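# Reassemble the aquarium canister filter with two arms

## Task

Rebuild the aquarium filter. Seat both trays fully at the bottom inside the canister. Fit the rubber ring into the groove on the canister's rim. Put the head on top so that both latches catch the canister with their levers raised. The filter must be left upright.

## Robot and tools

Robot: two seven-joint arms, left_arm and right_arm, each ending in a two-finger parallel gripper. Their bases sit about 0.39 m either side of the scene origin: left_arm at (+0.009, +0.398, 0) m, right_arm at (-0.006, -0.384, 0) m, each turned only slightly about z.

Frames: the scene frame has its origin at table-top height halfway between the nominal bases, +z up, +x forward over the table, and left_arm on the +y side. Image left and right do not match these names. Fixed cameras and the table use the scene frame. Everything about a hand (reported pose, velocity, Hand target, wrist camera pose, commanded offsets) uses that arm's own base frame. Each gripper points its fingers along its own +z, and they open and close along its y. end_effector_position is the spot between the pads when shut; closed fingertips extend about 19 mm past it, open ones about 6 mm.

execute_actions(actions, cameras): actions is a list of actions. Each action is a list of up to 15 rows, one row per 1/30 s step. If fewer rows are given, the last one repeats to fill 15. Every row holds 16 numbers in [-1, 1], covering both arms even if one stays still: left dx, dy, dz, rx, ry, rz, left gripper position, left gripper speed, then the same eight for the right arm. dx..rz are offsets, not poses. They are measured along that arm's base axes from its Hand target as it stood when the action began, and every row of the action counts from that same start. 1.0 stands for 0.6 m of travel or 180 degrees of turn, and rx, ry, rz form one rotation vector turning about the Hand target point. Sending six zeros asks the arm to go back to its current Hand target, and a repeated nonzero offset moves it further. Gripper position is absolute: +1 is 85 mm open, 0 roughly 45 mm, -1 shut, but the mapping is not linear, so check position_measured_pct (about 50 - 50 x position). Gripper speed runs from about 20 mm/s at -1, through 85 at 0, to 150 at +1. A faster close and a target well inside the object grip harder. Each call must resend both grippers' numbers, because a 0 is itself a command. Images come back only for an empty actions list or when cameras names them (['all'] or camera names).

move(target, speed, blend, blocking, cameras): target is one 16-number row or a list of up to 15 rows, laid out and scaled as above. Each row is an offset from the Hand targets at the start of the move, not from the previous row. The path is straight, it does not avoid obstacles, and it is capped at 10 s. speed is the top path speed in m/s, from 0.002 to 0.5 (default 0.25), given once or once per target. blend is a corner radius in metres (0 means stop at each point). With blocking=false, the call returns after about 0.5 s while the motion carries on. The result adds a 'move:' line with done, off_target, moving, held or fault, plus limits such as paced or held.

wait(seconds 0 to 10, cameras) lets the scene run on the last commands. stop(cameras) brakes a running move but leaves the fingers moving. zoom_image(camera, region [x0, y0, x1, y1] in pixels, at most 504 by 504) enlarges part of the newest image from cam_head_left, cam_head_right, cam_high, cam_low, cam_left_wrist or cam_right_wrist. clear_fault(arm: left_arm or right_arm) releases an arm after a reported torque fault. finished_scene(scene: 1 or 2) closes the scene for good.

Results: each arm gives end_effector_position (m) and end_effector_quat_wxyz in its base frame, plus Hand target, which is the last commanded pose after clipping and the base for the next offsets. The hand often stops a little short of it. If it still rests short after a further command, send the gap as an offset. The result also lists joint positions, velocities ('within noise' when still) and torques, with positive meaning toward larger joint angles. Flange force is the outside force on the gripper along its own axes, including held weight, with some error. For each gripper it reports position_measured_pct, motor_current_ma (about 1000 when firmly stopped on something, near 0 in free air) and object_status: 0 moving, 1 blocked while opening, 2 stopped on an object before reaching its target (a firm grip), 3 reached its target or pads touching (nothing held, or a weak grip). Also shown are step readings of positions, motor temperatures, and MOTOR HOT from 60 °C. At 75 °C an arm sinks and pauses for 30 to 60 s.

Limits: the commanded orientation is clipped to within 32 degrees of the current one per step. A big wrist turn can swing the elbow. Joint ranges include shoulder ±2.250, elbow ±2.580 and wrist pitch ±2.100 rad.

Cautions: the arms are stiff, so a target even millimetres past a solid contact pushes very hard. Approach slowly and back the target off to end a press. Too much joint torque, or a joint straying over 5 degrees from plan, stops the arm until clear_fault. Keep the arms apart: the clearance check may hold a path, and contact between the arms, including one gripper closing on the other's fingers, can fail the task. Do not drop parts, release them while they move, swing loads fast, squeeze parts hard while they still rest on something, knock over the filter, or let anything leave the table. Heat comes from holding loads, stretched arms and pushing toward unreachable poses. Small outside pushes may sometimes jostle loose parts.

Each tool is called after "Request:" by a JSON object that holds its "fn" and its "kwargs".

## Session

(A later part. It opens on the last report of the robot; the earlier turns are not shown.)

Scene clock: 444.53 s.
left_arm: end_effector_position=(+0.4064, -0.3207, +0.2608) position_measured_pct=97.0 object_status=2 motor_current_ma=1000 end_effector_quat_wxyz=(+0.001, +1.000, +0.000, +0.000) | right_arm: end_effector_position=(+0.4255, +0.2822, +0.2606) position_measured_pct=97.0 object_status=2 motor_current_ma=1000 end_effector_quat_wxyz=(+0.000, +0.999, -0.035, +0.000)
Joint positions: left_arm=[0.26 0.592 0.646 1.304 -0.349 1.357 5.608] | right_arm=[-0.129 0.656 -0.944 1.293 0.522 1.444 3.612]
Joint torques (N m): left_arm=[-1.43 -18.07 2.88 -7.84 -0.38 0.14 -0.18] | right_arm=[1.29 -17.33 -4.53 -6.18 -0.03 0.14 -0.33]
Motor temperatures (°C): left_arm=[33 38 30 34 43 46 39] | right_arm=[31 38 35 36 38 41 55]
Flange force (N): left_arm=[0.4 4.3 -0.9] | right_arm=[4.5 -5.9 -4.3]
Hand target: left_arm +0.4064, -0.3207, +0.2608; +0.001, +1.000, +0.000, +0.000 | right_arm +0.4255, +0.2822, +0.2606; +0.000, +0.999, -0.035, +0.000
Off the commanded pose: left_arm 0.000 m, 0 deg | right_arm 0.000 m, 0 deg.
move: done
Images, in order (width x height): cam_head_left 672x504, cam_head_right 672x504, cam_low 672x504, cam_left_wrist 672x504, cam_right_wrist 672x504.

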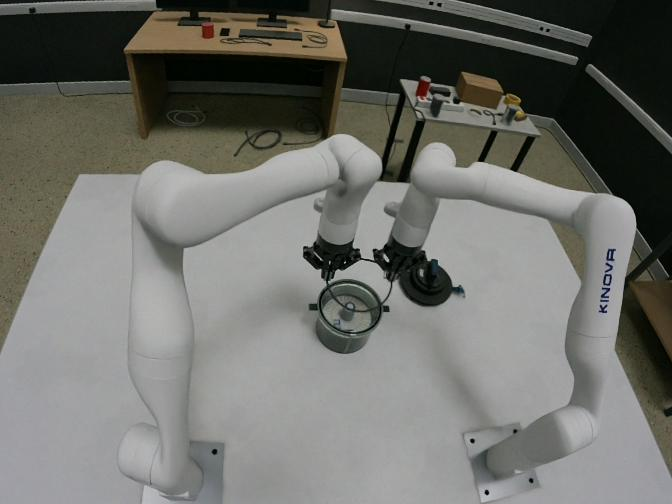

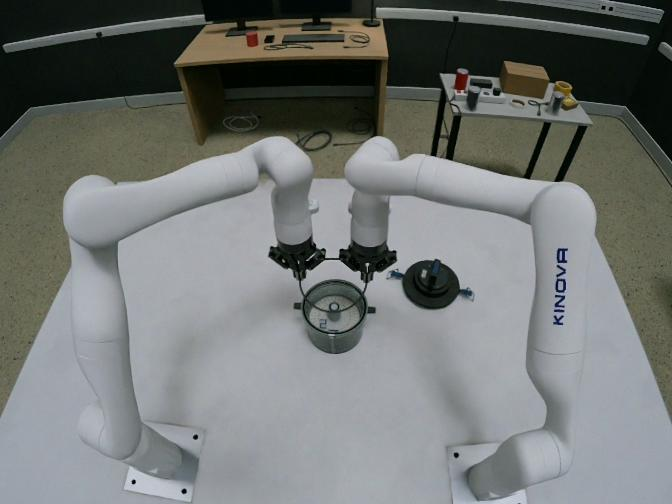

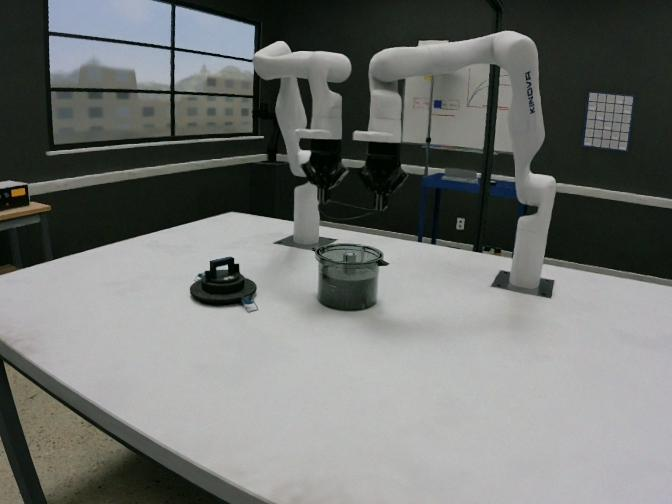

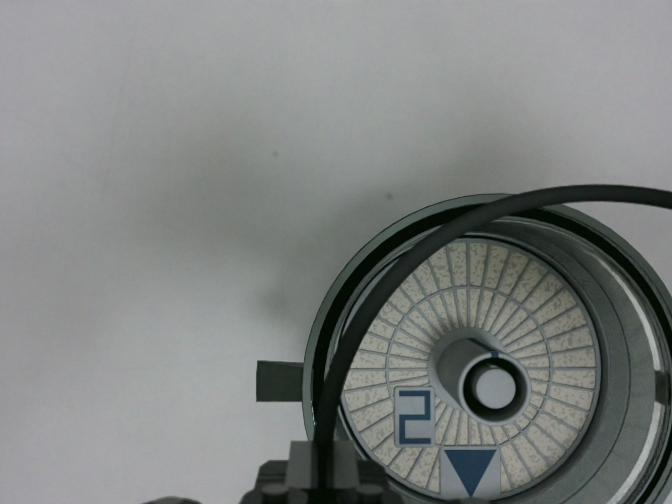

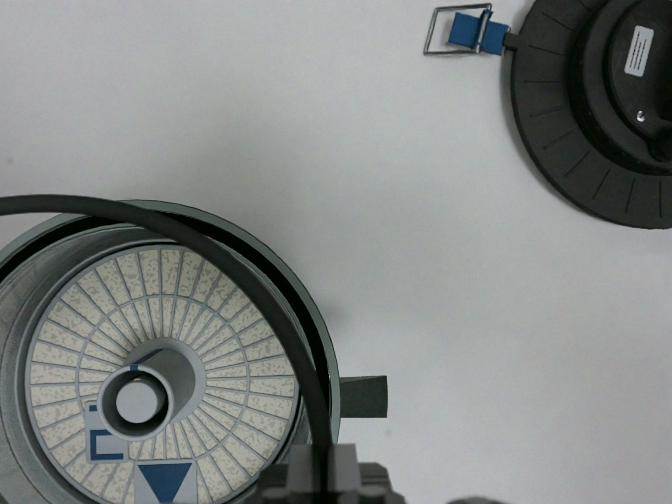

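Request:
{"fn": "move", "kwargs": {"target": [0,0,-0.148,0,0,0,-0.95,-1,0,0,-0.148,0,0,0,-0.95,-1], "speed": 0.05, "cameras": ["cam_right_wrist","cam_left_wrist","cam_low","cam_head_right","cam_head_left"]}}

Request:
{"fn": "zoom_image", "kwargs": {"camera": "cam_low", "region": [280, 200, 420, 320]}}

Request:
{"fn": "zoom_image", "kwargs": {"camera": "cam_head_right", "region": [240, 220, 420, 370]}}

Scene clock: 451.10 s.
left_arm: end_effector_position=(+0.4064, -0.3207, +0.1720) position_measured_pct=97.0 object_status=2 motor_current_ma=1000 end_effector_quat_wxyz=(+0.001, +1.000, +0.000, +0.000) | right_arm: end_effector_position=(+0.4255, +0.2822, +0.1718) position_measured_pct=97.0 object_status=2 motor_current_ma=1000 end_effector_quat_wxyz=(+0.000, +0.999, -0.035, +0.000)
Joint positions: left_arm=[0.269 0.672 0.606 1.47 -0.402 1.125 5.659] | right_arm=[-0.129 0.742 -0.902 1.46 0.598 1.23 3.54]
Joint torques (N m): left_arm=[-1.4 -18.58 3.14 -7.01 -0.38 0.1 -0.14] | right_arm=[1.26 -17.82 -4.99 -5.41 -0.04 0.14 -0.35]
Motor temperatures (°C): left_arm=[33 38 30 34 43 46 39] | right_arm=[31 38 35 36 38 41 55]
Flange force (N): left_arm=[0.2 4.0 -0.6] | right_arm=[4.2 -5.6 -3.1]
Hand target: left_arm +0.4064, -0.3207, +0.1720; +0.001, +1.000, +0.000, +0.000 | right_arm +0.4255, +0.2822, +0.1718; +0.000, +0.999, -0.035, +0.000
Off the commanded pose: left_arm 0.000 m, 0 deg | right_arm 0.000 m, 0 deg.
move: done
Images, in order (width x height): cam_head_left 672x504, cam_head_right 672x504, cam_low 672x504, cam_left_wrist 672x504, cam_right_wrist 672x504.

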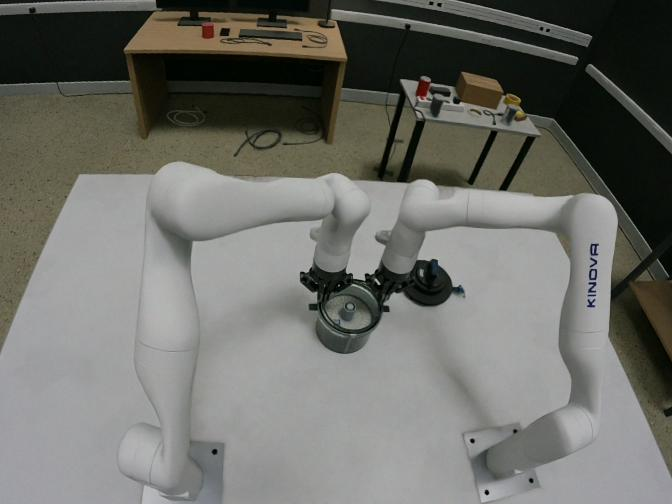

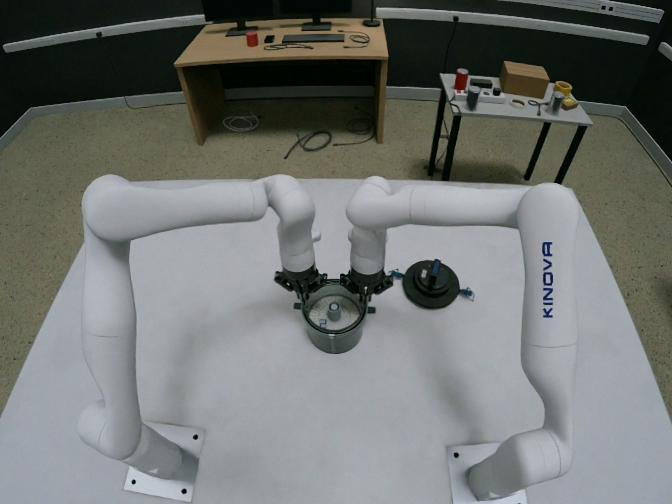

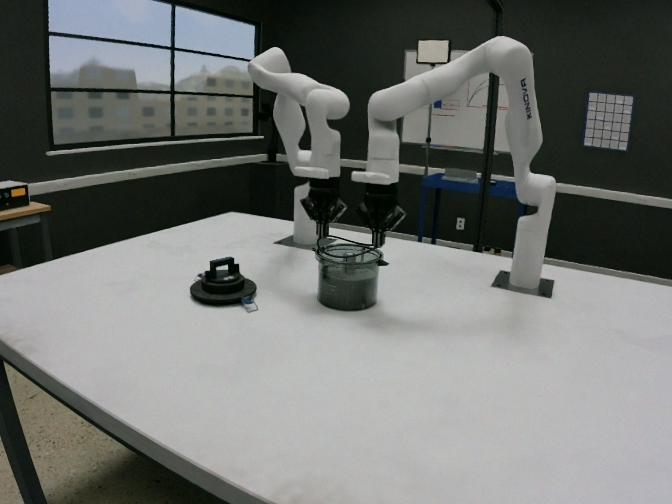

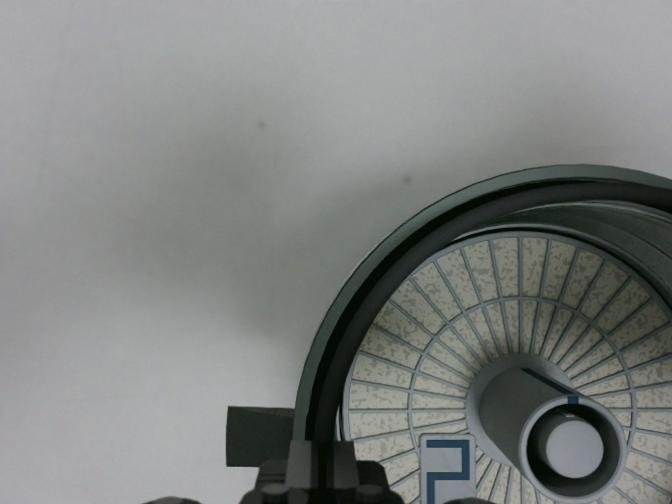

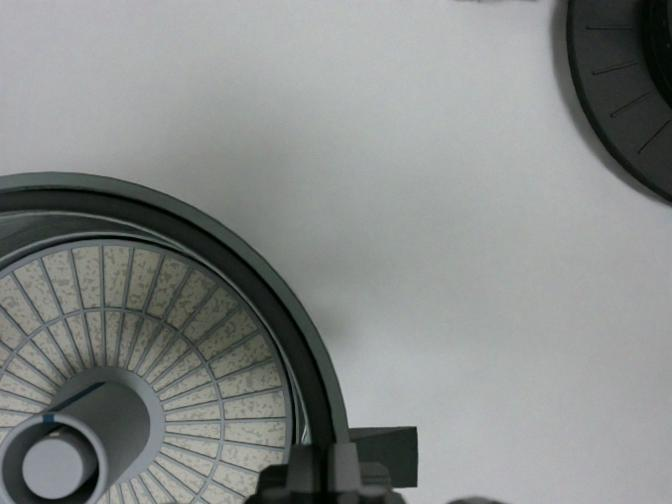

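Scaled by 3.600 from the camera's 672x504 image, which has a finer 960x720 frame.

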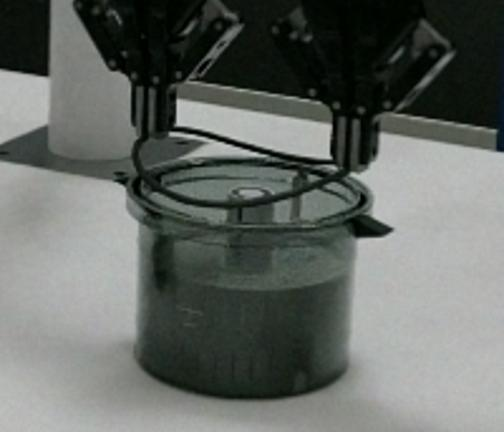

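Scaled by 2.800 from the camera's 672x504 image, which has a finer 960x720 frame.

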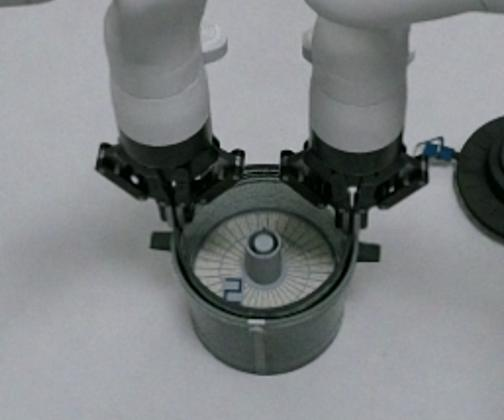

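Request:
{"fn": "move", "kwargs": {"target": [0,-0.0025,-0.018,0,0,0,-0.95,-1,0,0.0025,-0.018,0,0,0,-0.95,-1], "speed": 0.02, "cameras": ["cam_right_wrist","cam_left_wrist","cam_low","cam_head_right","cam_head_left"]}}

Request:
{"fn": "zoom_image", "kwargs": {"camera": "cam_low", "region": [290, 220, 410, 320]}}

Request:
{"fn": "zoom_image", "kwargs": {"camera": "cam_head_right", "region": [270, 260, 400, 360]}}

Request:
{"fn": "zoom_image", "kwargs": {"camera": "cam_left_wrist", "region": [260, 120, 672, 504]}}

Request:
{"fn": "zoom_image", "kwargs": {"camera": "cam_right_wrist", "region": [0, 120, 412, 504]}}

Scene clock: 458.43 s.
left_arm: end_effector_position=(+0.4064, -0.3222, +0.1612) position_measured_pct=97.0 object_status=2 motor_current_ma=1000 end_effector_quat_wxyz=(+0.001, +1.000, +0.000, +0.000) | right_arm: end_effector_position=(+0.4255, +0.2837, +0.1610) position_measured_pct=97.0 object_status=2 motor_current_ma=1000 end_effector_quat_wxyz=(+0.000, +0.999, -0.035, +0.000)
Joint positions: left_arm=[0.275 0.687 0.6 1.482 -0.411 1.1 5.668] | right_arm=[-0.135 0.756 -0.894 1.472 0.609 1.207 3.529]
Joint torques (N m): left_arm=[-1.47 -18.8 3.18 -6.98 -0.39 0.14 -0.19] | right_arm=[1.3 -17.96 -5.02 -5.32 -0.04 0.16 -0.33]
Motor temperatures (°C): left_arm=[33 38 30 34 43 46 39] | right_arm=[31 38 35 36 38 41 55]
Flange force (N): left_arm=[-0.2 4.0 -0.2] | right_arm=[4.0 -5.7 -2.8]
Hand target: left_arm +0.4064, -0.3222, +0.1612; +0.001, +1.000, +0.000, +0.000 | right_arm +0.4255, +0.2837, +0.1610; +0.000, +0.999, -0.035, +0.000
Off the commanded pose: left_arm 0.000 m, 0 deg | right_arm 0.000 m, 0 deg.
move: done
Images, in order (width x height): cam_head_left 672x504, cam_head_right 672x504, cam_low 672x504, cam_left_wrist 672x504, cam_right_wrist 672x504.

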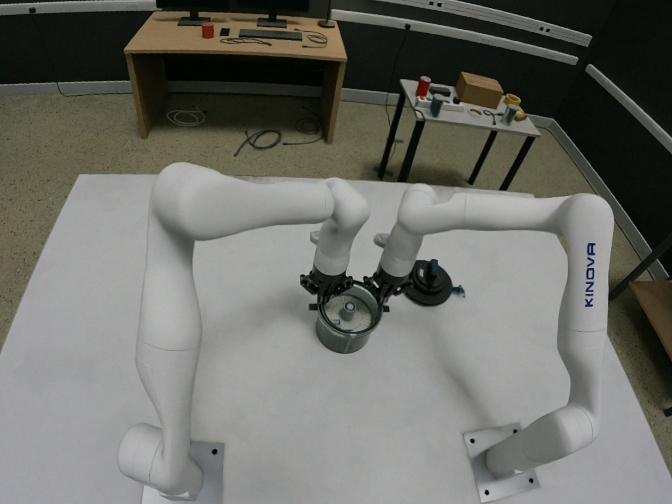

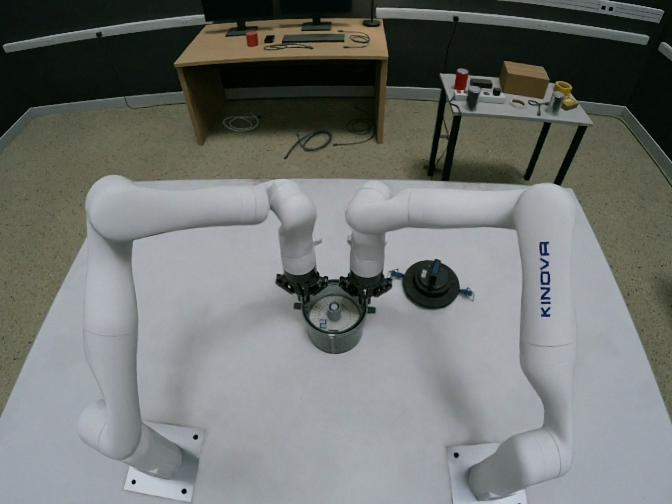

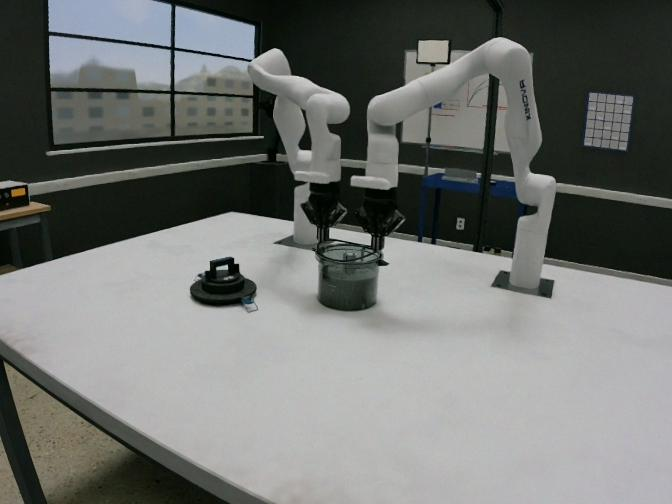

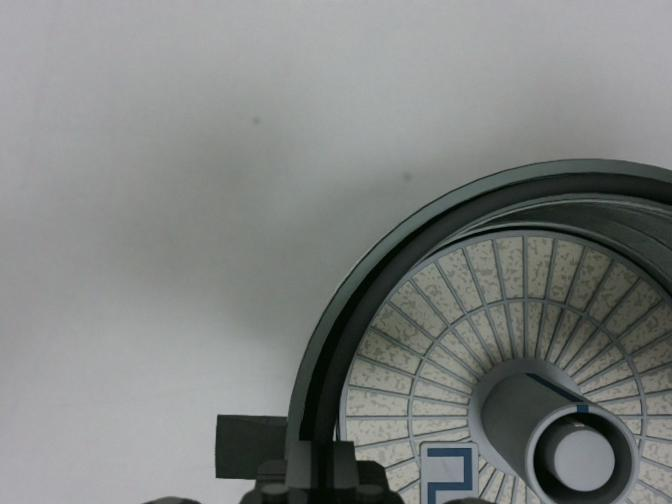

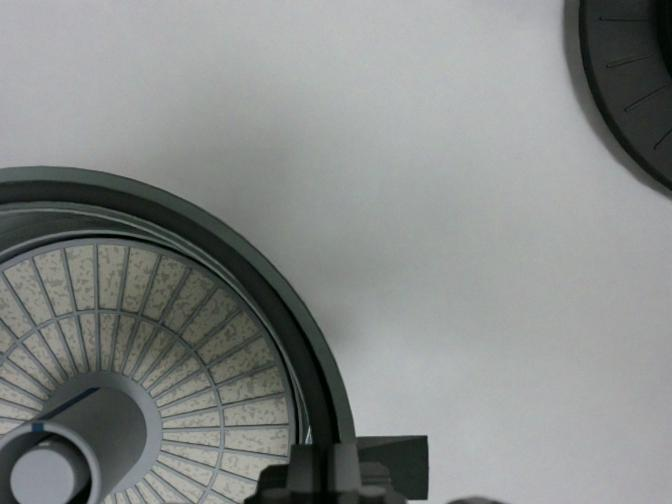

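Scaled by 4.200 from the camera's 672x504 image, which has a finer 960x720 frame.

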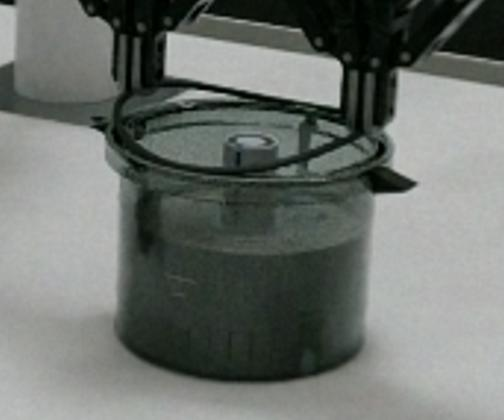

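Scaled by 3.877 from the camera's 672x504 image, which has a finer 960x720 frame.

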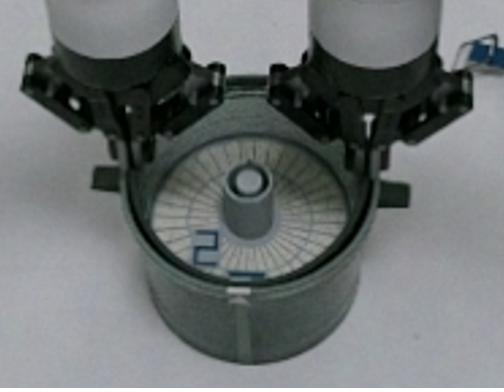

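Scaled by 1.223.

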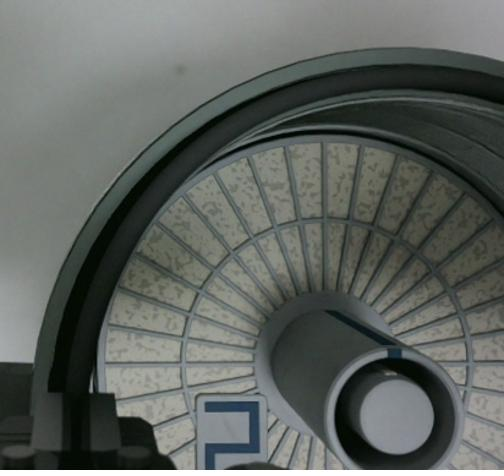

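Scaled by 1.223.

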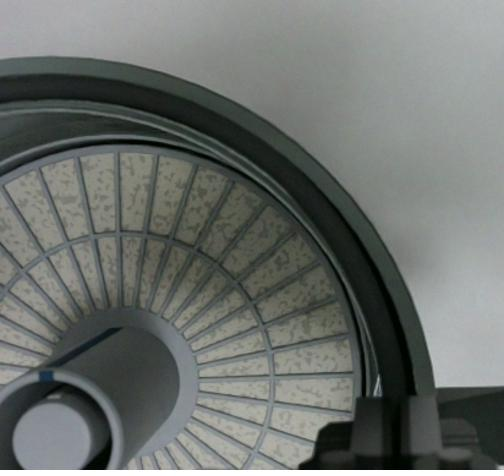

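Request:
{"fn": "move", "kwargs": {"target": [0,0.0013,-0.005,0,0,0,-0.95,-1,0,0,-0.005,0,0,0,-0.95,-1], "speed": 0.006, "cameras": ["cam_right_wrist","cam_left_wrist","cam_low"]}}

Request:
{"fn": "zoom_image", "kwargs": {"camera": "cam_low", "region": [290, 220, 410, 320]}}

Scene clock: 465.07 s.
left_arm: end_effector_position=(+0.4064, -0.3214, +0.1582) position_measured_pct=97.0 object_status=2 motor_current_ma=1000 end_effector_quat_wxyz=(+0.001, +1.000, +0.000, +0.000) | right_arm: end_effector_position=(+0.4255, +0.2837, +0.1580) position_measured_pct=97.0 object_status=2 motor_current_ma=1000 end_effector_quat_wxyz=(+0.000, +0.999, -0.035, +0.000)
Joint positions: left_arm=[0.274 0.689 0.598 1.488 -0.413 1.092 5.669] | right_arm=[-0.136 0.759 -0.892 1.477 0.613 1.201 3.526]
Joint torques (N m): left_arm=[-1.46 -18.71 3.18 -6.96 -0.38 0.19 -0.18] | right_arm=[1.3 -17.97 -5.02 -5.25 -0.03 0.16 -0.34]
Motor temperatures (°C): left_arm=[33 38 30 34 43 46 39] | right_arm=[31 38 35 36 38 41 55]
Flange force (N): left_arm=[-0.4 3.8 -0.1] | right_arm=[4.1 -5.7 -2.8]
Hand target: left_arm +0.4064, -0.3214, +0.1582; +0.001, +1.000, +0.000, +0.000 | right_arm +0.4255, +0.2837, +0.1580; +0.000, +0.999, -0.035, +0.000
Off the commanded pose: left_arm 0.000 m, 0 deg | right_arm 0.000 m, 0 deg.
move: done
Images, in order (width x height): cam_low 672x504, cam_left_wrist 672x504, cam_right_wrist 672x504.

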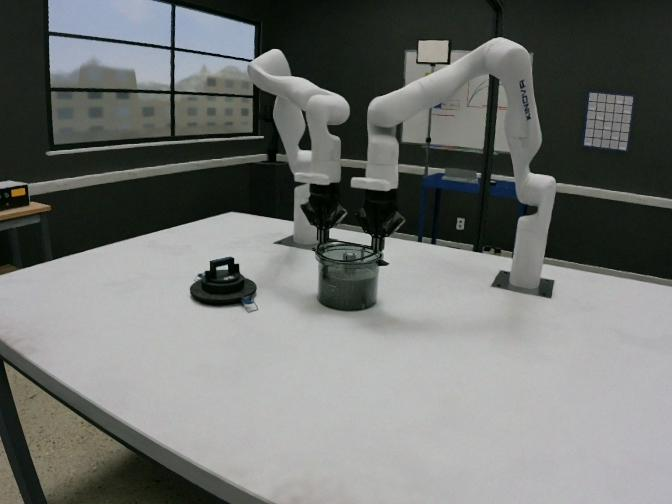

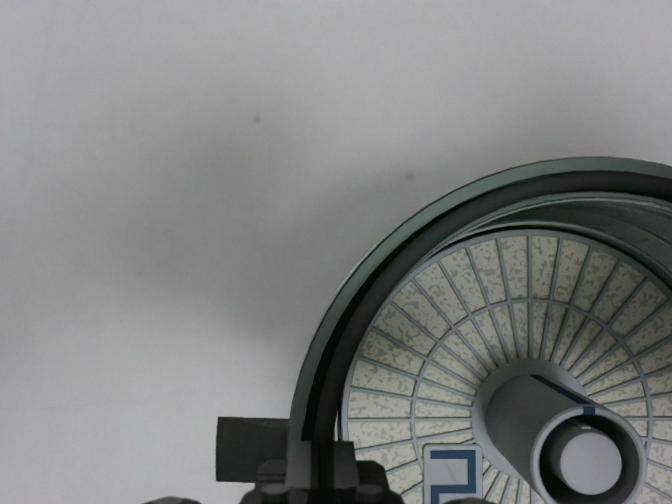

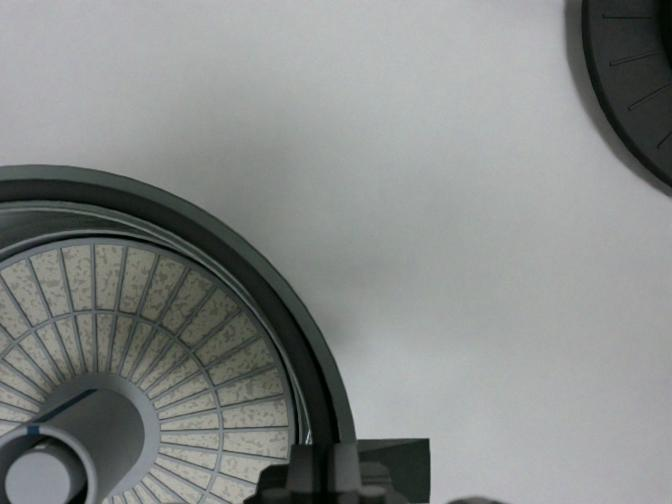

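Scaled by 4.200 from the camera's 672x504 image, which has a finer 960x720 frame.

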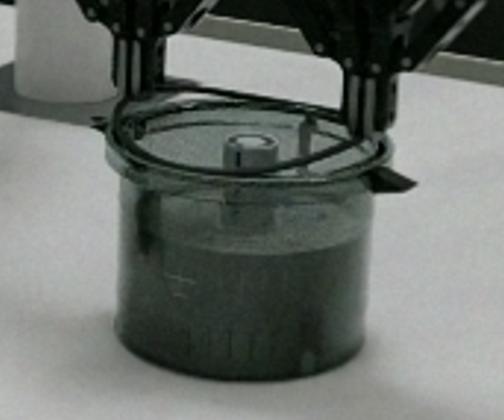

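Request:
{"fn": "move", "kwargs": {"target": [0,0.0015,-0.003,0,0,0,-0.95,-1,0,0,-0.003,0,0,0,-0.95,-1], "speed": 0.005}}

Request:
{"fn": "move", "kwargs": {"target": [0,0,-0.003,0,0,0,-0.95,-1,0,0,-0.003,0,0,0,-0.95,-1], "speed": 0.005, "cameras": ["cam_right_wrist","cam_left_wrist","cam_low"]}}

Request:
{"fn": "zoom_image", "kwargs": {"camera": "cam_low", "region": [290, 220, 410, 320]}}

Scene clock: 468.23 s.
left_arm: end_effector_position=(+0.4064, -0.3205, +0.1564) position_measured_pct=97.0 object_status=2 motor_current_ma=1000 end_effector_quat_wxyz=(+0.001, +1.000, +0.000, +0.000) | right_arm: end_effector_position=(+0.4255, +0.2837, +0.1562) position_measured_pct=97.0 object_status=2 motor_current_ma=1000 end_effector_quat_wxyz=(+0.000, +0.999, -0.035, +0.000)
Joint positions: left_arm=[0.273 0.69 0.597 1.493 -0.414 1.086 5.669] | right_arm=[-0.136 0.761 -0.891 1.479 0.615 1.197 3.524]
Joint torques (N m): left_arm=[-1.46 -18.68 3.26 -6.85 -0.38 0.15 -0.17] | right_arm=[1.32 -18.01 -5.05 -5.24 -0.05 0.11 -0.32]
Motor temperatures (°C): left_arm=[33 38 30 34 43 46 39] | right_arm=[31 38 35 36 38 41 55]
Flange force (N): left_arm=[-0.1 4.0 -0.3] | right_arm=[4.2 -5.8 -2.8]
Hand target: left_arm +0.4064, -0.3205, +0.1564; +0.001, +1.000, +0.000, +0.000 | right_arm +0.4255, +0.2837, +0.1562; +0.000, +0.999, -0.035, +0.000
Off the commanded pose: left_arm 0.000 m, 0 deg | right_arm 0.000 m, 0 deg.
move: done

Scene clock: 468.93 s.
left_arm: end_effector_position=(+0.4064, -0.3205, +0.1546) position_measured_pct=97.0 object_status=2 motor_current_ma=1000 end_effector_quat_wxyz=(+0.001, +1.000, +0.000, +0.000) | right_arm: end_effector_position=(+0.4256, +0.2837, +0.1544) position_measured_pct=97.0 object_status=2 motor_current_ma=1000 end_effector_quat_wxyz=(+0.000, +0.999, -0.035, +0.000)
Joint positions: left_arm=[0.273 0.692 0.596 1.495 -0.416 1.082 5.67] | right_arm=[-0.137 0.764 -0.889 1.482 0.617 1.193 3.523]
Joint torques (N m): left_arm=[-1.42 -18.73 3.18 -6.9 -0.38 0.16 -0.17] | right_arm=[1.31 -17.97 -5.07 -5.24 -0.06 0.14 -0.34]
Motor temperatures (°C): left_arm=[33 38 30 34 43 46 39] | right_arm=[31 38 35 36 38 41 55]
Flange force (N): left_arm=[-0.3 3.7 -0.2] | right_arm=[4.0 -5.6 -2.8]
Hand target: left_arm +0.4064, -0.3205, +0.1546; +0.001, +1.000, +0.000, +0.000 | right_arm +0.4256, +0.2837, +0.1544; +0.000, +0.999, -0.035, +0.000
Off the commanded pose: left_arm 0.000 m, 0 deg | right_arm 0.000 m, 0 deg.
move: done
Images, in order (width x height): cam_low 672x504, cam_left_wrist 672x504, cam_right_wrist 672x504.

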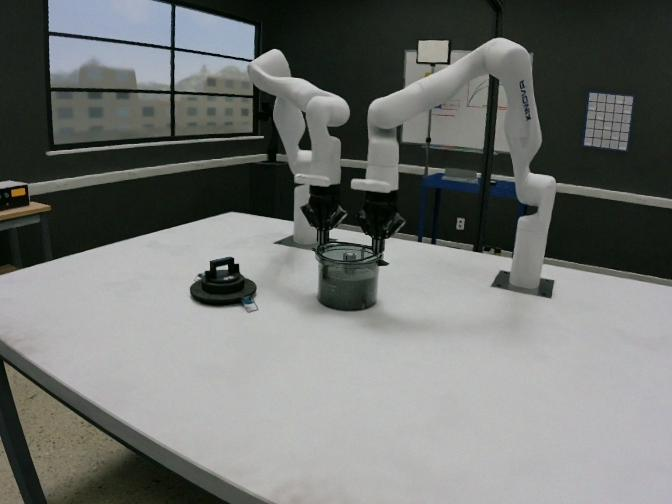

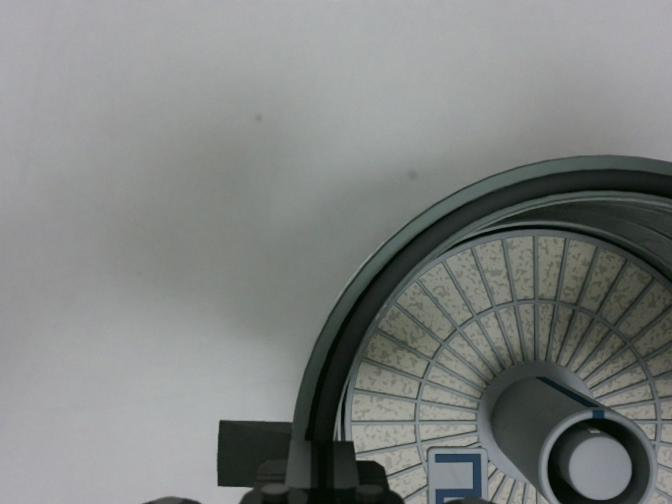

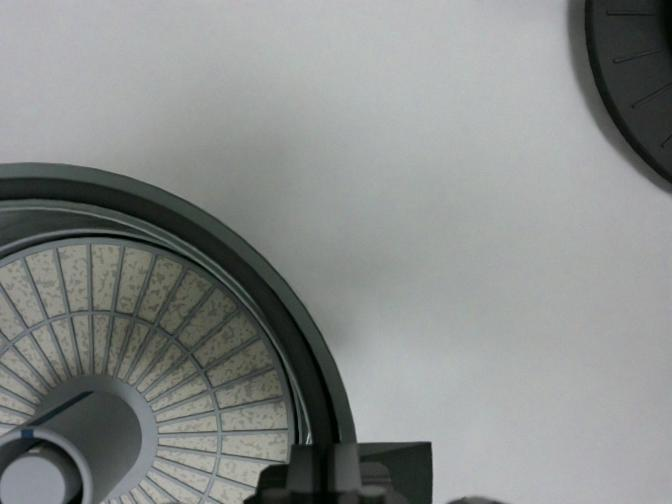

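Scaled by 4.200 from the camera's 672x504 image, which has a finer 960x720 frame.

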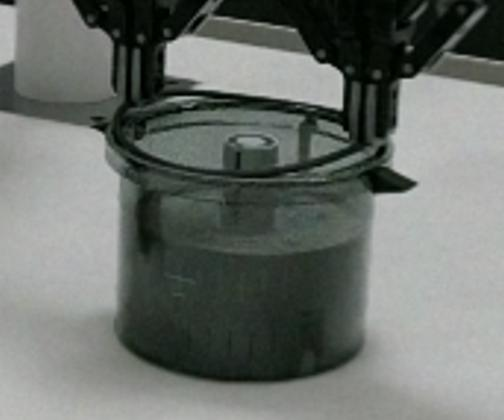

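Request:
{"fn": "move", "kwargs": {"target": [0,0,-0.003,0,0,0,-0.95,-1,0,0,-0.003,0,0,0,-0.95,-1], "speed": 0.005}}

Request:
{"fn": "move", "kwargs": {"target": [0,0,-0.003,0,0,0,-0.95,-1,0,0,-0.003,0,0,0,-0.95,-1], "speed": 0.005, "cameras": ["cam_right_wrist","cam_left_wrist","cam_low"]}}

Request:
{"fn": "zoom_image", "kwargs": {"camera": "cam_low", "region": [290, 220, 410, 320]}}

Request:
{"fn": "zoom_image", "kwargs": {"camera": "cam_left_wrist", "region": [260, 120, 672, 504]}}

Request:
{"fn": "zoom_image", "kwargs": {"camera": "cam_right_wrist", "region": [0, 120, 412, 504]}}

Scene clock: 475.03 s.
left_arm: end_effector_position=(+0.4064, -0.3205, +0.1528) position_measured_pct=97.0 object_status=2 motor_current_ma=1000 end_effector_quat_wxyz=(+0.001, +1.000, +0.000, +0.000) | right_arm: end_effector_position=(+0.4255, +0.2837, +0.1526) position_measured_pct=97.0 object_status=2 motor_current_ma=1000 end_effector_quat_wxyz=(+0.000, +0.999, -0.035, +0.000)
Joint positions: left_arm=[0.274 0.695 0.595 1.497 -0.417 1.077 5.671] | right_arm=[-0.137 0.766 -0.888 1.484 0.619 1.189 3.521]
Joint torques (N m): left_arm=[-1.39 -18.73 3.19 -6.85 -0.39 0.18 -0.16] | right_arm=[1.27 -17.98 -5.05 -5.23 -0.04 0.12 -0.36]
Motor temperatures (°C): left_arm=[33 38 30 34 43 46 39] | right_arm=[31 38 35 36 38 41 55]
Flange force (N): left_arm=[-0.2 3.7 -0.2] | right_arm=[4.0 -5.5 -2.8]
Hand target: left_arm +0.4064, -0.3205, +0.1528; +0.001, +1.000, +0.000, +0.000 | right_arm +0.4255, +0.2837, +0.1526; +0.000, +0.999, -0.035, +0.000
Off the commanded pose: left_arm 0.000 m, 0 deg | right_arm 0.000 m, 0 deg.
move: done

Scene clock: 475.73 s.
left_arm: end_effector_position=(+0.4064, -0.3205, +0.1510) position_measured_pct=97.0 object_status=2 motor_current_ma=1000 end_effector_quat_wxyz=(+0.001, +1.000, +0.000, +0.000) | right_arm: end_effector_position=(+0.4255, +0.2837, +0.1508) position_measured_pct=97.0 object_status=2 motor_current_ma=1000 end_effector_quat_wxyz=(+0.000, +0.999, -0.035, +0.000)
Joint positions: left_arm=[0.274 0.697 0.593 1.5 -0.419 1.073 5.673] | right_arm=[-0.138 0.768 -0.887 1.487 0.621 1.185 3.52]
Joint torques (N m): left_arm=[-1.45 -18.77 3.22 -6.88 -0.37 0.16 -0.18] | right_arm=[1.26 -18 -5.08 -5.19 -0.03 0.12 -0.33]
Motor temperatures (°C): left_arm=[33 38 30 34 43 46 39] | right_arm=[31 38 35 36 38 41 55]
Flange force (N): left_arm=[-0.4 3.8 -0.1] | right_arm=[4.0 -5.5 -2.8]
Hand target: left_arm +0.4064, -0.3205, +0.1510; +0.001, +1.000, +0.000, +0.000 | right_arm +0.4255, +0.2837, +0.1508; +0.000, +0.999, -0.035, +0.000
Off the commanded pose: left_arm 0.000 m, 0 deg | right_arm 0.000 m, 0 deg.
move: done
Images, in order (width x height): cam_low 672x504, cam_left_wrist 672x504, cam_right_wrist 672x504.

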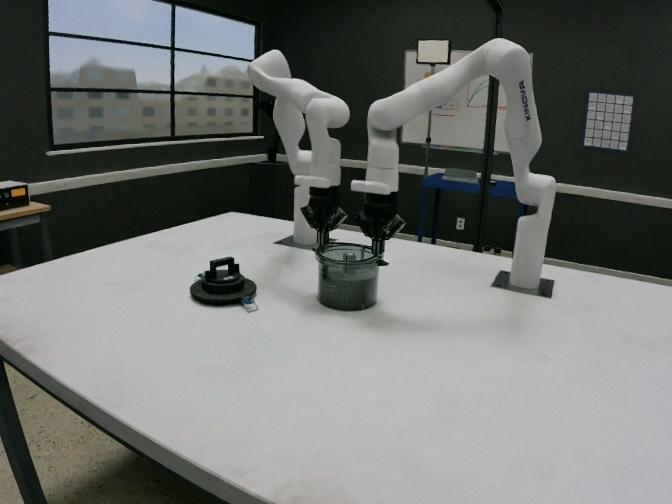

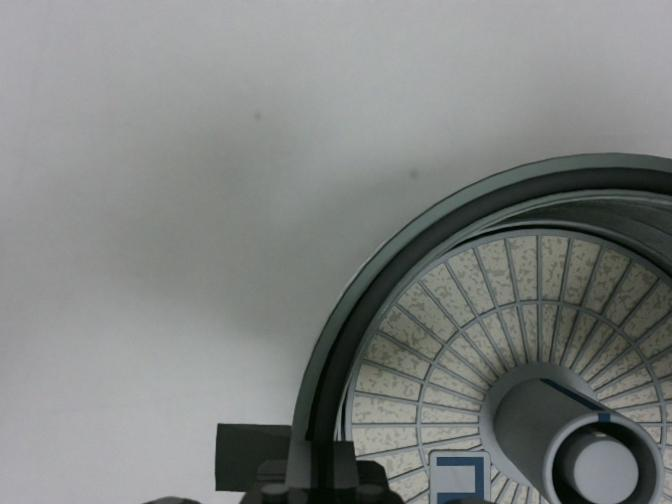

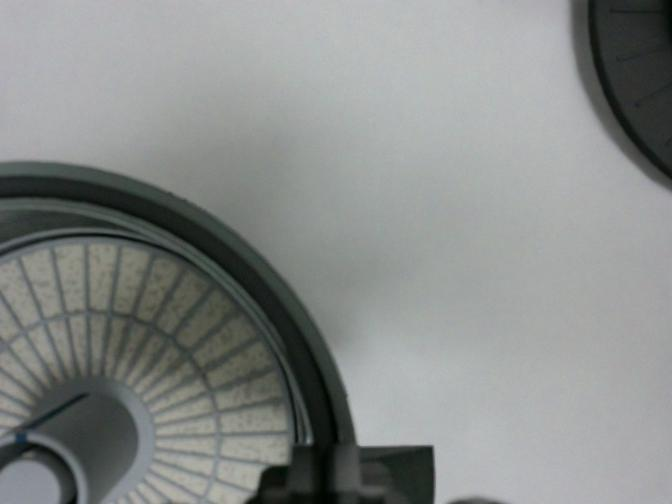

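Scaled by 4.200 from the camera's 672x504 image, which has a finer 960x720 frame.

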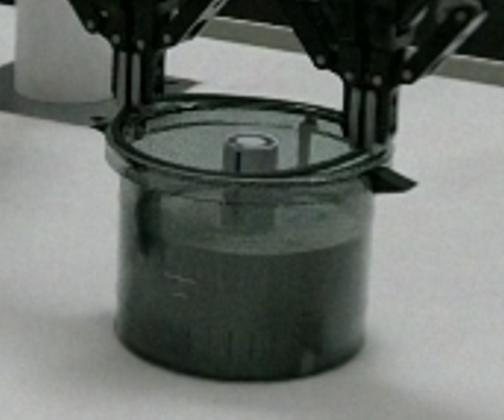

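Scaled by 1.223.

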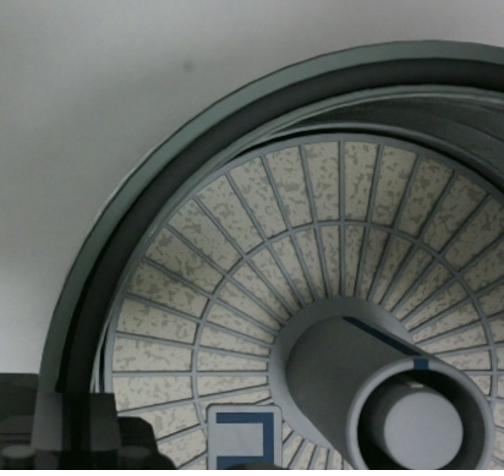

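Scaled by 1.223.

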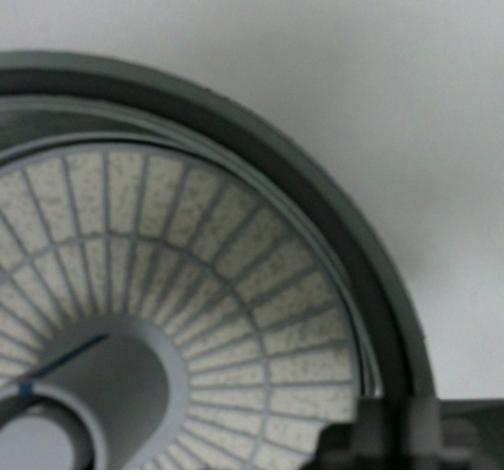

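Request:
{"fn": "move", "kwargs": {"target": [0,0,-0.0025,0,0,0,-0.95,-1,0,0,-0.0025,0,0,0,-0.95,-1], "speed": 0.005}}

Request:
{"fn": "move", "kwargs": {"target": [0,0,-0.0025,0,0,0,-0.95,-1,0,0,-0.0025,0,0,0,-0.95,-1], "speed": 0.005}}

Request:
{"fn": "move", "kwargs": {"target": [0,0,-0.0025,0,0,0,-0.95,-1,0,0,-0.0025,0,0,0,-0.95,-1], "speed": 0.005}}

Scene clock: 479.10 s.
left_arm: end_effector_position=(+0.4064, -0.3205, +0.1495) position_measured_pct=97.0 object_status=2 motor_current_ma=1000 end_effector_quat_wxyz=(+0.001, +1.000, +0.000, +0.000) | right_arm: end_effector_position=(+0.4255, +0.2837, +0.1493) position_measured_pct=97.0 object_status=2 motor_current_ma=1000 end_effector_quat_wxyz=(+0.000, +0.999, -0.035, +0.000)
Joint positions: left_arm=[0.275 0.699 0.592 1.502 -0.42 1.069 5.674] | right_arm=[-0.138 0.77 -0.886 1.489 0.622 1.181 3.518]
Joint torques (N m): left_arm=[-1.44 -18.77 3.19 -6.89 -0.41 0.14 -0.18] | right_arm=[1.27 -18.04 -5.08 -5.2 -0.06 0.14 -0.33]
Motor temperatures (°C): left_arm=[33 38 30 34 43 46 39] | right_arm=[31 38 35 36 38 41 55]
Flange force (N): left_arm=[-0.5 3.6 -0.2] | right_arm=[4.0 -5.5 -2.7]
Hand target: left_arm +0.4064, -0.3205, +0.1495; +0.001, +1.000, +0.000, +0.000 | right_arm +0.4255, +0.2837, +0.1493; +0.000, +0.999, -0.035, +0.000
Off the commanded pose: left_arm 0.000 m, 0 deg | right_arm 0.000 m, 0 deg.
move: done

Scene clock: 479.80 s.
left_arm: end_effector_position=(+0.4064, -0.3205, +0.1480) position_measured_pct=97.0 object_status=2 motor_current_ma=1000 end_effector_quat_wxyz=(+0.001, +1.000, +0.000, +0.000) | right_arm: end_effector_position=(+0.4255, +0.2837, +0.1478) position_measured_pct=97.0 object_status=2 motor_current_ma=1000 end_effector_quat_wxyz=(+0.000, +0.999, -0.035, +0.000)
Joint positions: left_arm=[0.275 0.701 0.591 1.504 -0.421 1.066 5.675] | right_arm=[-0.138 0.772 -0.885 1.491 0.624 1.178 3.517]
Joint torques (N m): left_arm=[-1.43 -18.8 3.26 -6.83 -0.38 0.16 -0.16] | right_arm=[1.28 -18.03 -5.07 -5.16 -0.02 0.12 -0.31]
Motor temperatures (°C): left_arm=[33 38 30 34 43 46 39] | right_arm=[31 38 35 36 38 41 55]
Flange force (N): left_arm=[-0.3 3.7 -0.1] | right_arm=[4.0 -5.6 -2.8]
Hand target: left_arm +0.4064, -0.3205, +0.1480; +0.001, +1.000, +0.000, +0.000 | right_arm +0.4255, +0.2837, +0.1478; +0.000, +0.999, -0.035, +0.000
Off the commanded pose: left_arm 0.000 m, 0 deg | right_arm 0.000 m, 0 deg.
move: done

Scene clock: 480.50 s.
left_arm: end_effector_position=(+0.4064, -0.3205, +0.1465) position_measured_pct=97.0 object_status=2 motor_current_ma=1000 end_effector_quat_wxyz=(+0.001, +1.000, +0.000, +0.000) | right_arm: end_effector_position=(+0.4256, +0.2837, +0.1463) position_measured_pct=97.0 object_status=2 motor_current_ma=1000 end_effector_quat_wxyz=(+0.000, +0.999, -0.035, +0.000)
Joint positions: left_arm=[0.276 0.702 0.59 1.506 -0.422 1.062 5.676] | right_arm=[-0.139 0.773 -0.884 1.493 0.626 1.175 3.516]
Joint torques (N m): left_arm=[-1.42 -18.77 3.22 -6.78 -0.39 0.13 -0.21] | right_arm=[1.08 -14.8 -4.07 -4.33 0.23 -0.65 -0.35]
Motor temperatures (°C): left_arm=[33 38 30 34 43 46 39] | right_arm=[31 38 35 36 38 41 55]
Flange force (N): left_arm=[-0.3 3.8 -0.3] | right_arm=[2.6 -3.9 -10.6]
Hand target: left_arm +0.4064, -0.3205, +0.1465; +0.001, +1.000, +0.000, +0.000 | right_arm +0.4255, +0.2837, +0.1463; +0.000, +0.999, -0.035, +0.000
Off the commanded pose: left_arm 0.000 m, 0 deg | right_arm 0.000 m, 0 deg.
move: done

Request:
{"fn": "move", "kwargs": {"target": [0,0,-0.002,0,0,0,-0.95,-1,0,0,0,0,0,0,-0.95,-1], "speed": 0.005}}

Request:
{"fn": "move", "kwargs": {"target": [0,0,0,0,0,0,-0.75,-1,0,0,0,0,0,0,-0.75,-1], "speed": 0.005, "cameras": ["cam_right_wrist","cam_left_wrist","cam_low"]}}

Request:
{"fn": "zoom_image", "kwargs": {"camera": "cam_left_wrist", "region": [260, 120, 672, 504]}}

Request:
{"fn": "zoom_image", "kwargs": {"camera": "cam_right_wrist", "region": [0, 120, 412, 504]}}

Scene clock: 486.73 s.
left_arm: end_effector_position=(+0.4064, -0.3205, +0.1453) position_measured_pct=97.0 object_status=2 motor_current_ma=1000 end_effector_quat_wxyz=(+0.001, +1.000, +0.000, +0.000) | right_arm: end_effector_position=(+0.4255, +0.2837, +0.1463) position_measured_pct=97.0 object_status=2 motor_current_ma=1000 end_effector_quat_wxyz=(+0.000, +0.999, -0.035, +0.000)
Joint positions: left_arm=[0.276 0.704 0.59 1.507 -0.423 1.059 5.677] | right_arm=[-0.139 0.773 -0.884 1.493 0.626 1.175 3.516]
Joint torques (N m): left_arm=[-1.48 -17.47 2.9 -6.34 -0.42 -0.07 -0.19] | right_arm=[1.09 -14.66 -4.04 -4.28 0.2 -0.66 -0.34]
Motor temperatures (°C): left_arm=[33 38 30 34 43 46 39] | right_arm=[31 38 35 36 38 41 55]
Flange force (N): left_arm=[-0.8 3.5 -3.2] | right_arm=[2.6 -4.0 -10.9]
Hand target: left_arm +0.4064, -0.3205, +0.1453; +0.001, +1.000, +0.000, +0.000 | right_arm +0.4255, +0.2837, +0.1463; +0.000, +0.999, -0.035, +0.000
Off the commanded pose: left_arm 0.000 m, 0 deg | right_arm 0.000 m, 0 deg.
move: done

Scene clock: 487.43 s.
left_arm: end_effector_position=(+0.4064, -0.3205, +0.1452) position_measured_pct=87.4 object_status=0 motor_current_ma=0 end_effector_quat_wxyz=(+0.001, +1.000, +0.000, +0.000) | right_arm: end_effector_position=(+0.4255, +0.2837, +0.1463) position_measured_pct=87.4 object_status=0 motor_current_ma=10 end_effector_quat_wxyz=(+0.000, +0.999, -0.035, +0.000)
Joint positions: left_arm=[0.276 0.704 0.589 1.507 -0.423 1.059 5.677] | right_arm=[-0.139 0.773 -0.883 1.493 0.626 1.175 3.516]
Joint torques (N m): left_arm=[-1.46 -18.81 3.17 -6.76 -0.35 0.14 -0.2] | right_arm=[2.57 -13.92 -2.42 -2.29 0.23 1.05 -0.35]
Motor temperatures (°C): left_arm=[33 38 30 34 43 46 39] | right_arm=[31 38 35 36 38 41 55]
Flange force (N): left_arm=[-0.3 3.9 -0.2] | right_arm=[4.2 -8.9 -11.5]
Hand target: left_arm +0.4064, -0.3205, +0.1453; +0.001, +1.000, +0.000, +0.000 | right_arm +0.4255, +0.2837, +0.1463; +0.000, +0.999, -0.035, +0.000
Off the commanded pose: left_arm 0.000 m, 0 deg | right_arm 0.000 m, 0 deg.
move: done
Images, in order (width x height): cam_low 672x504, cam_left_wrist 672x504, cam_right_wrist 672x504.

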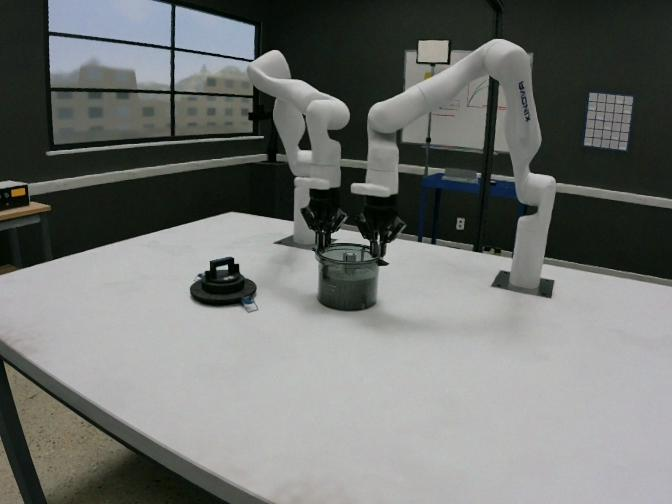

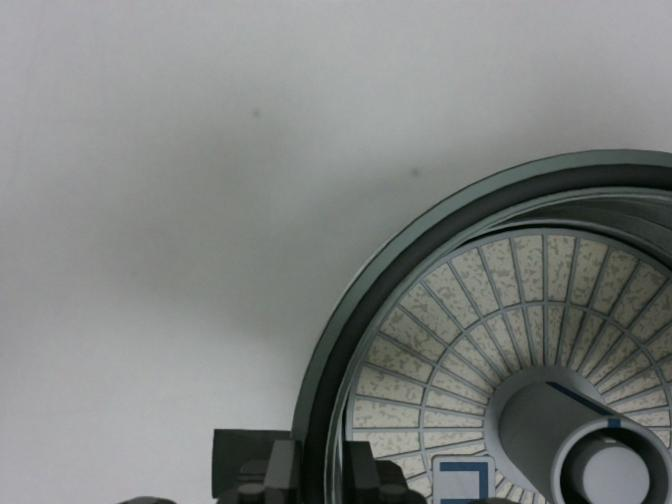

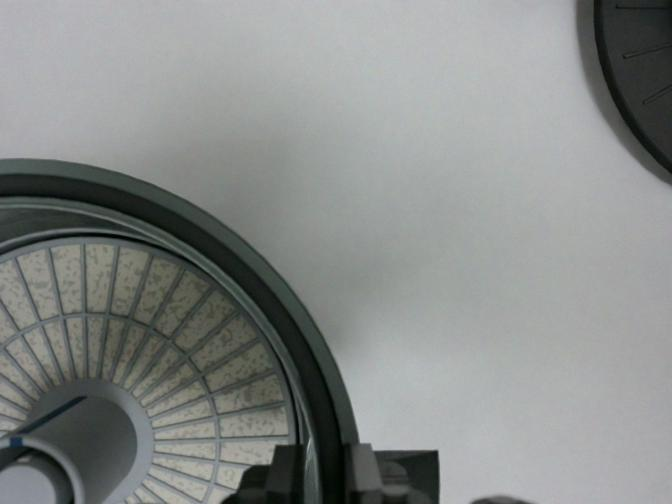

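Scaled by 1.223.

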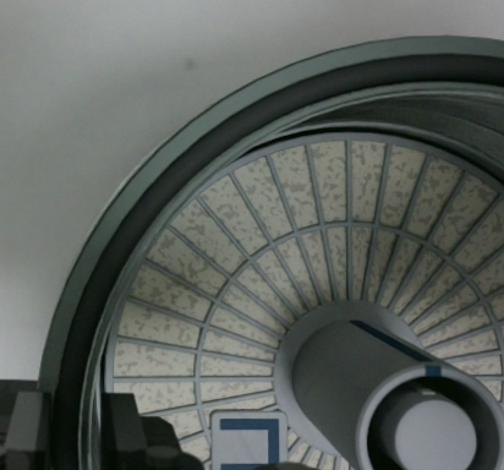

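Scaled by 1.223.

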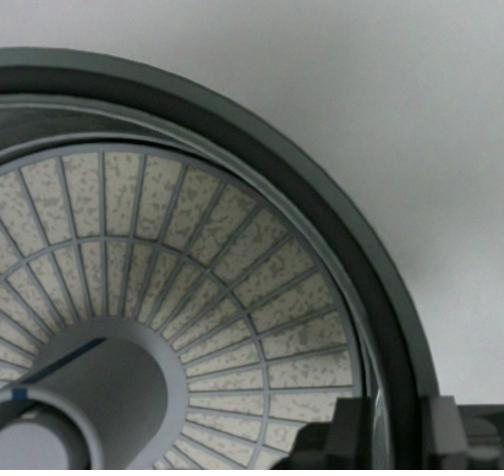

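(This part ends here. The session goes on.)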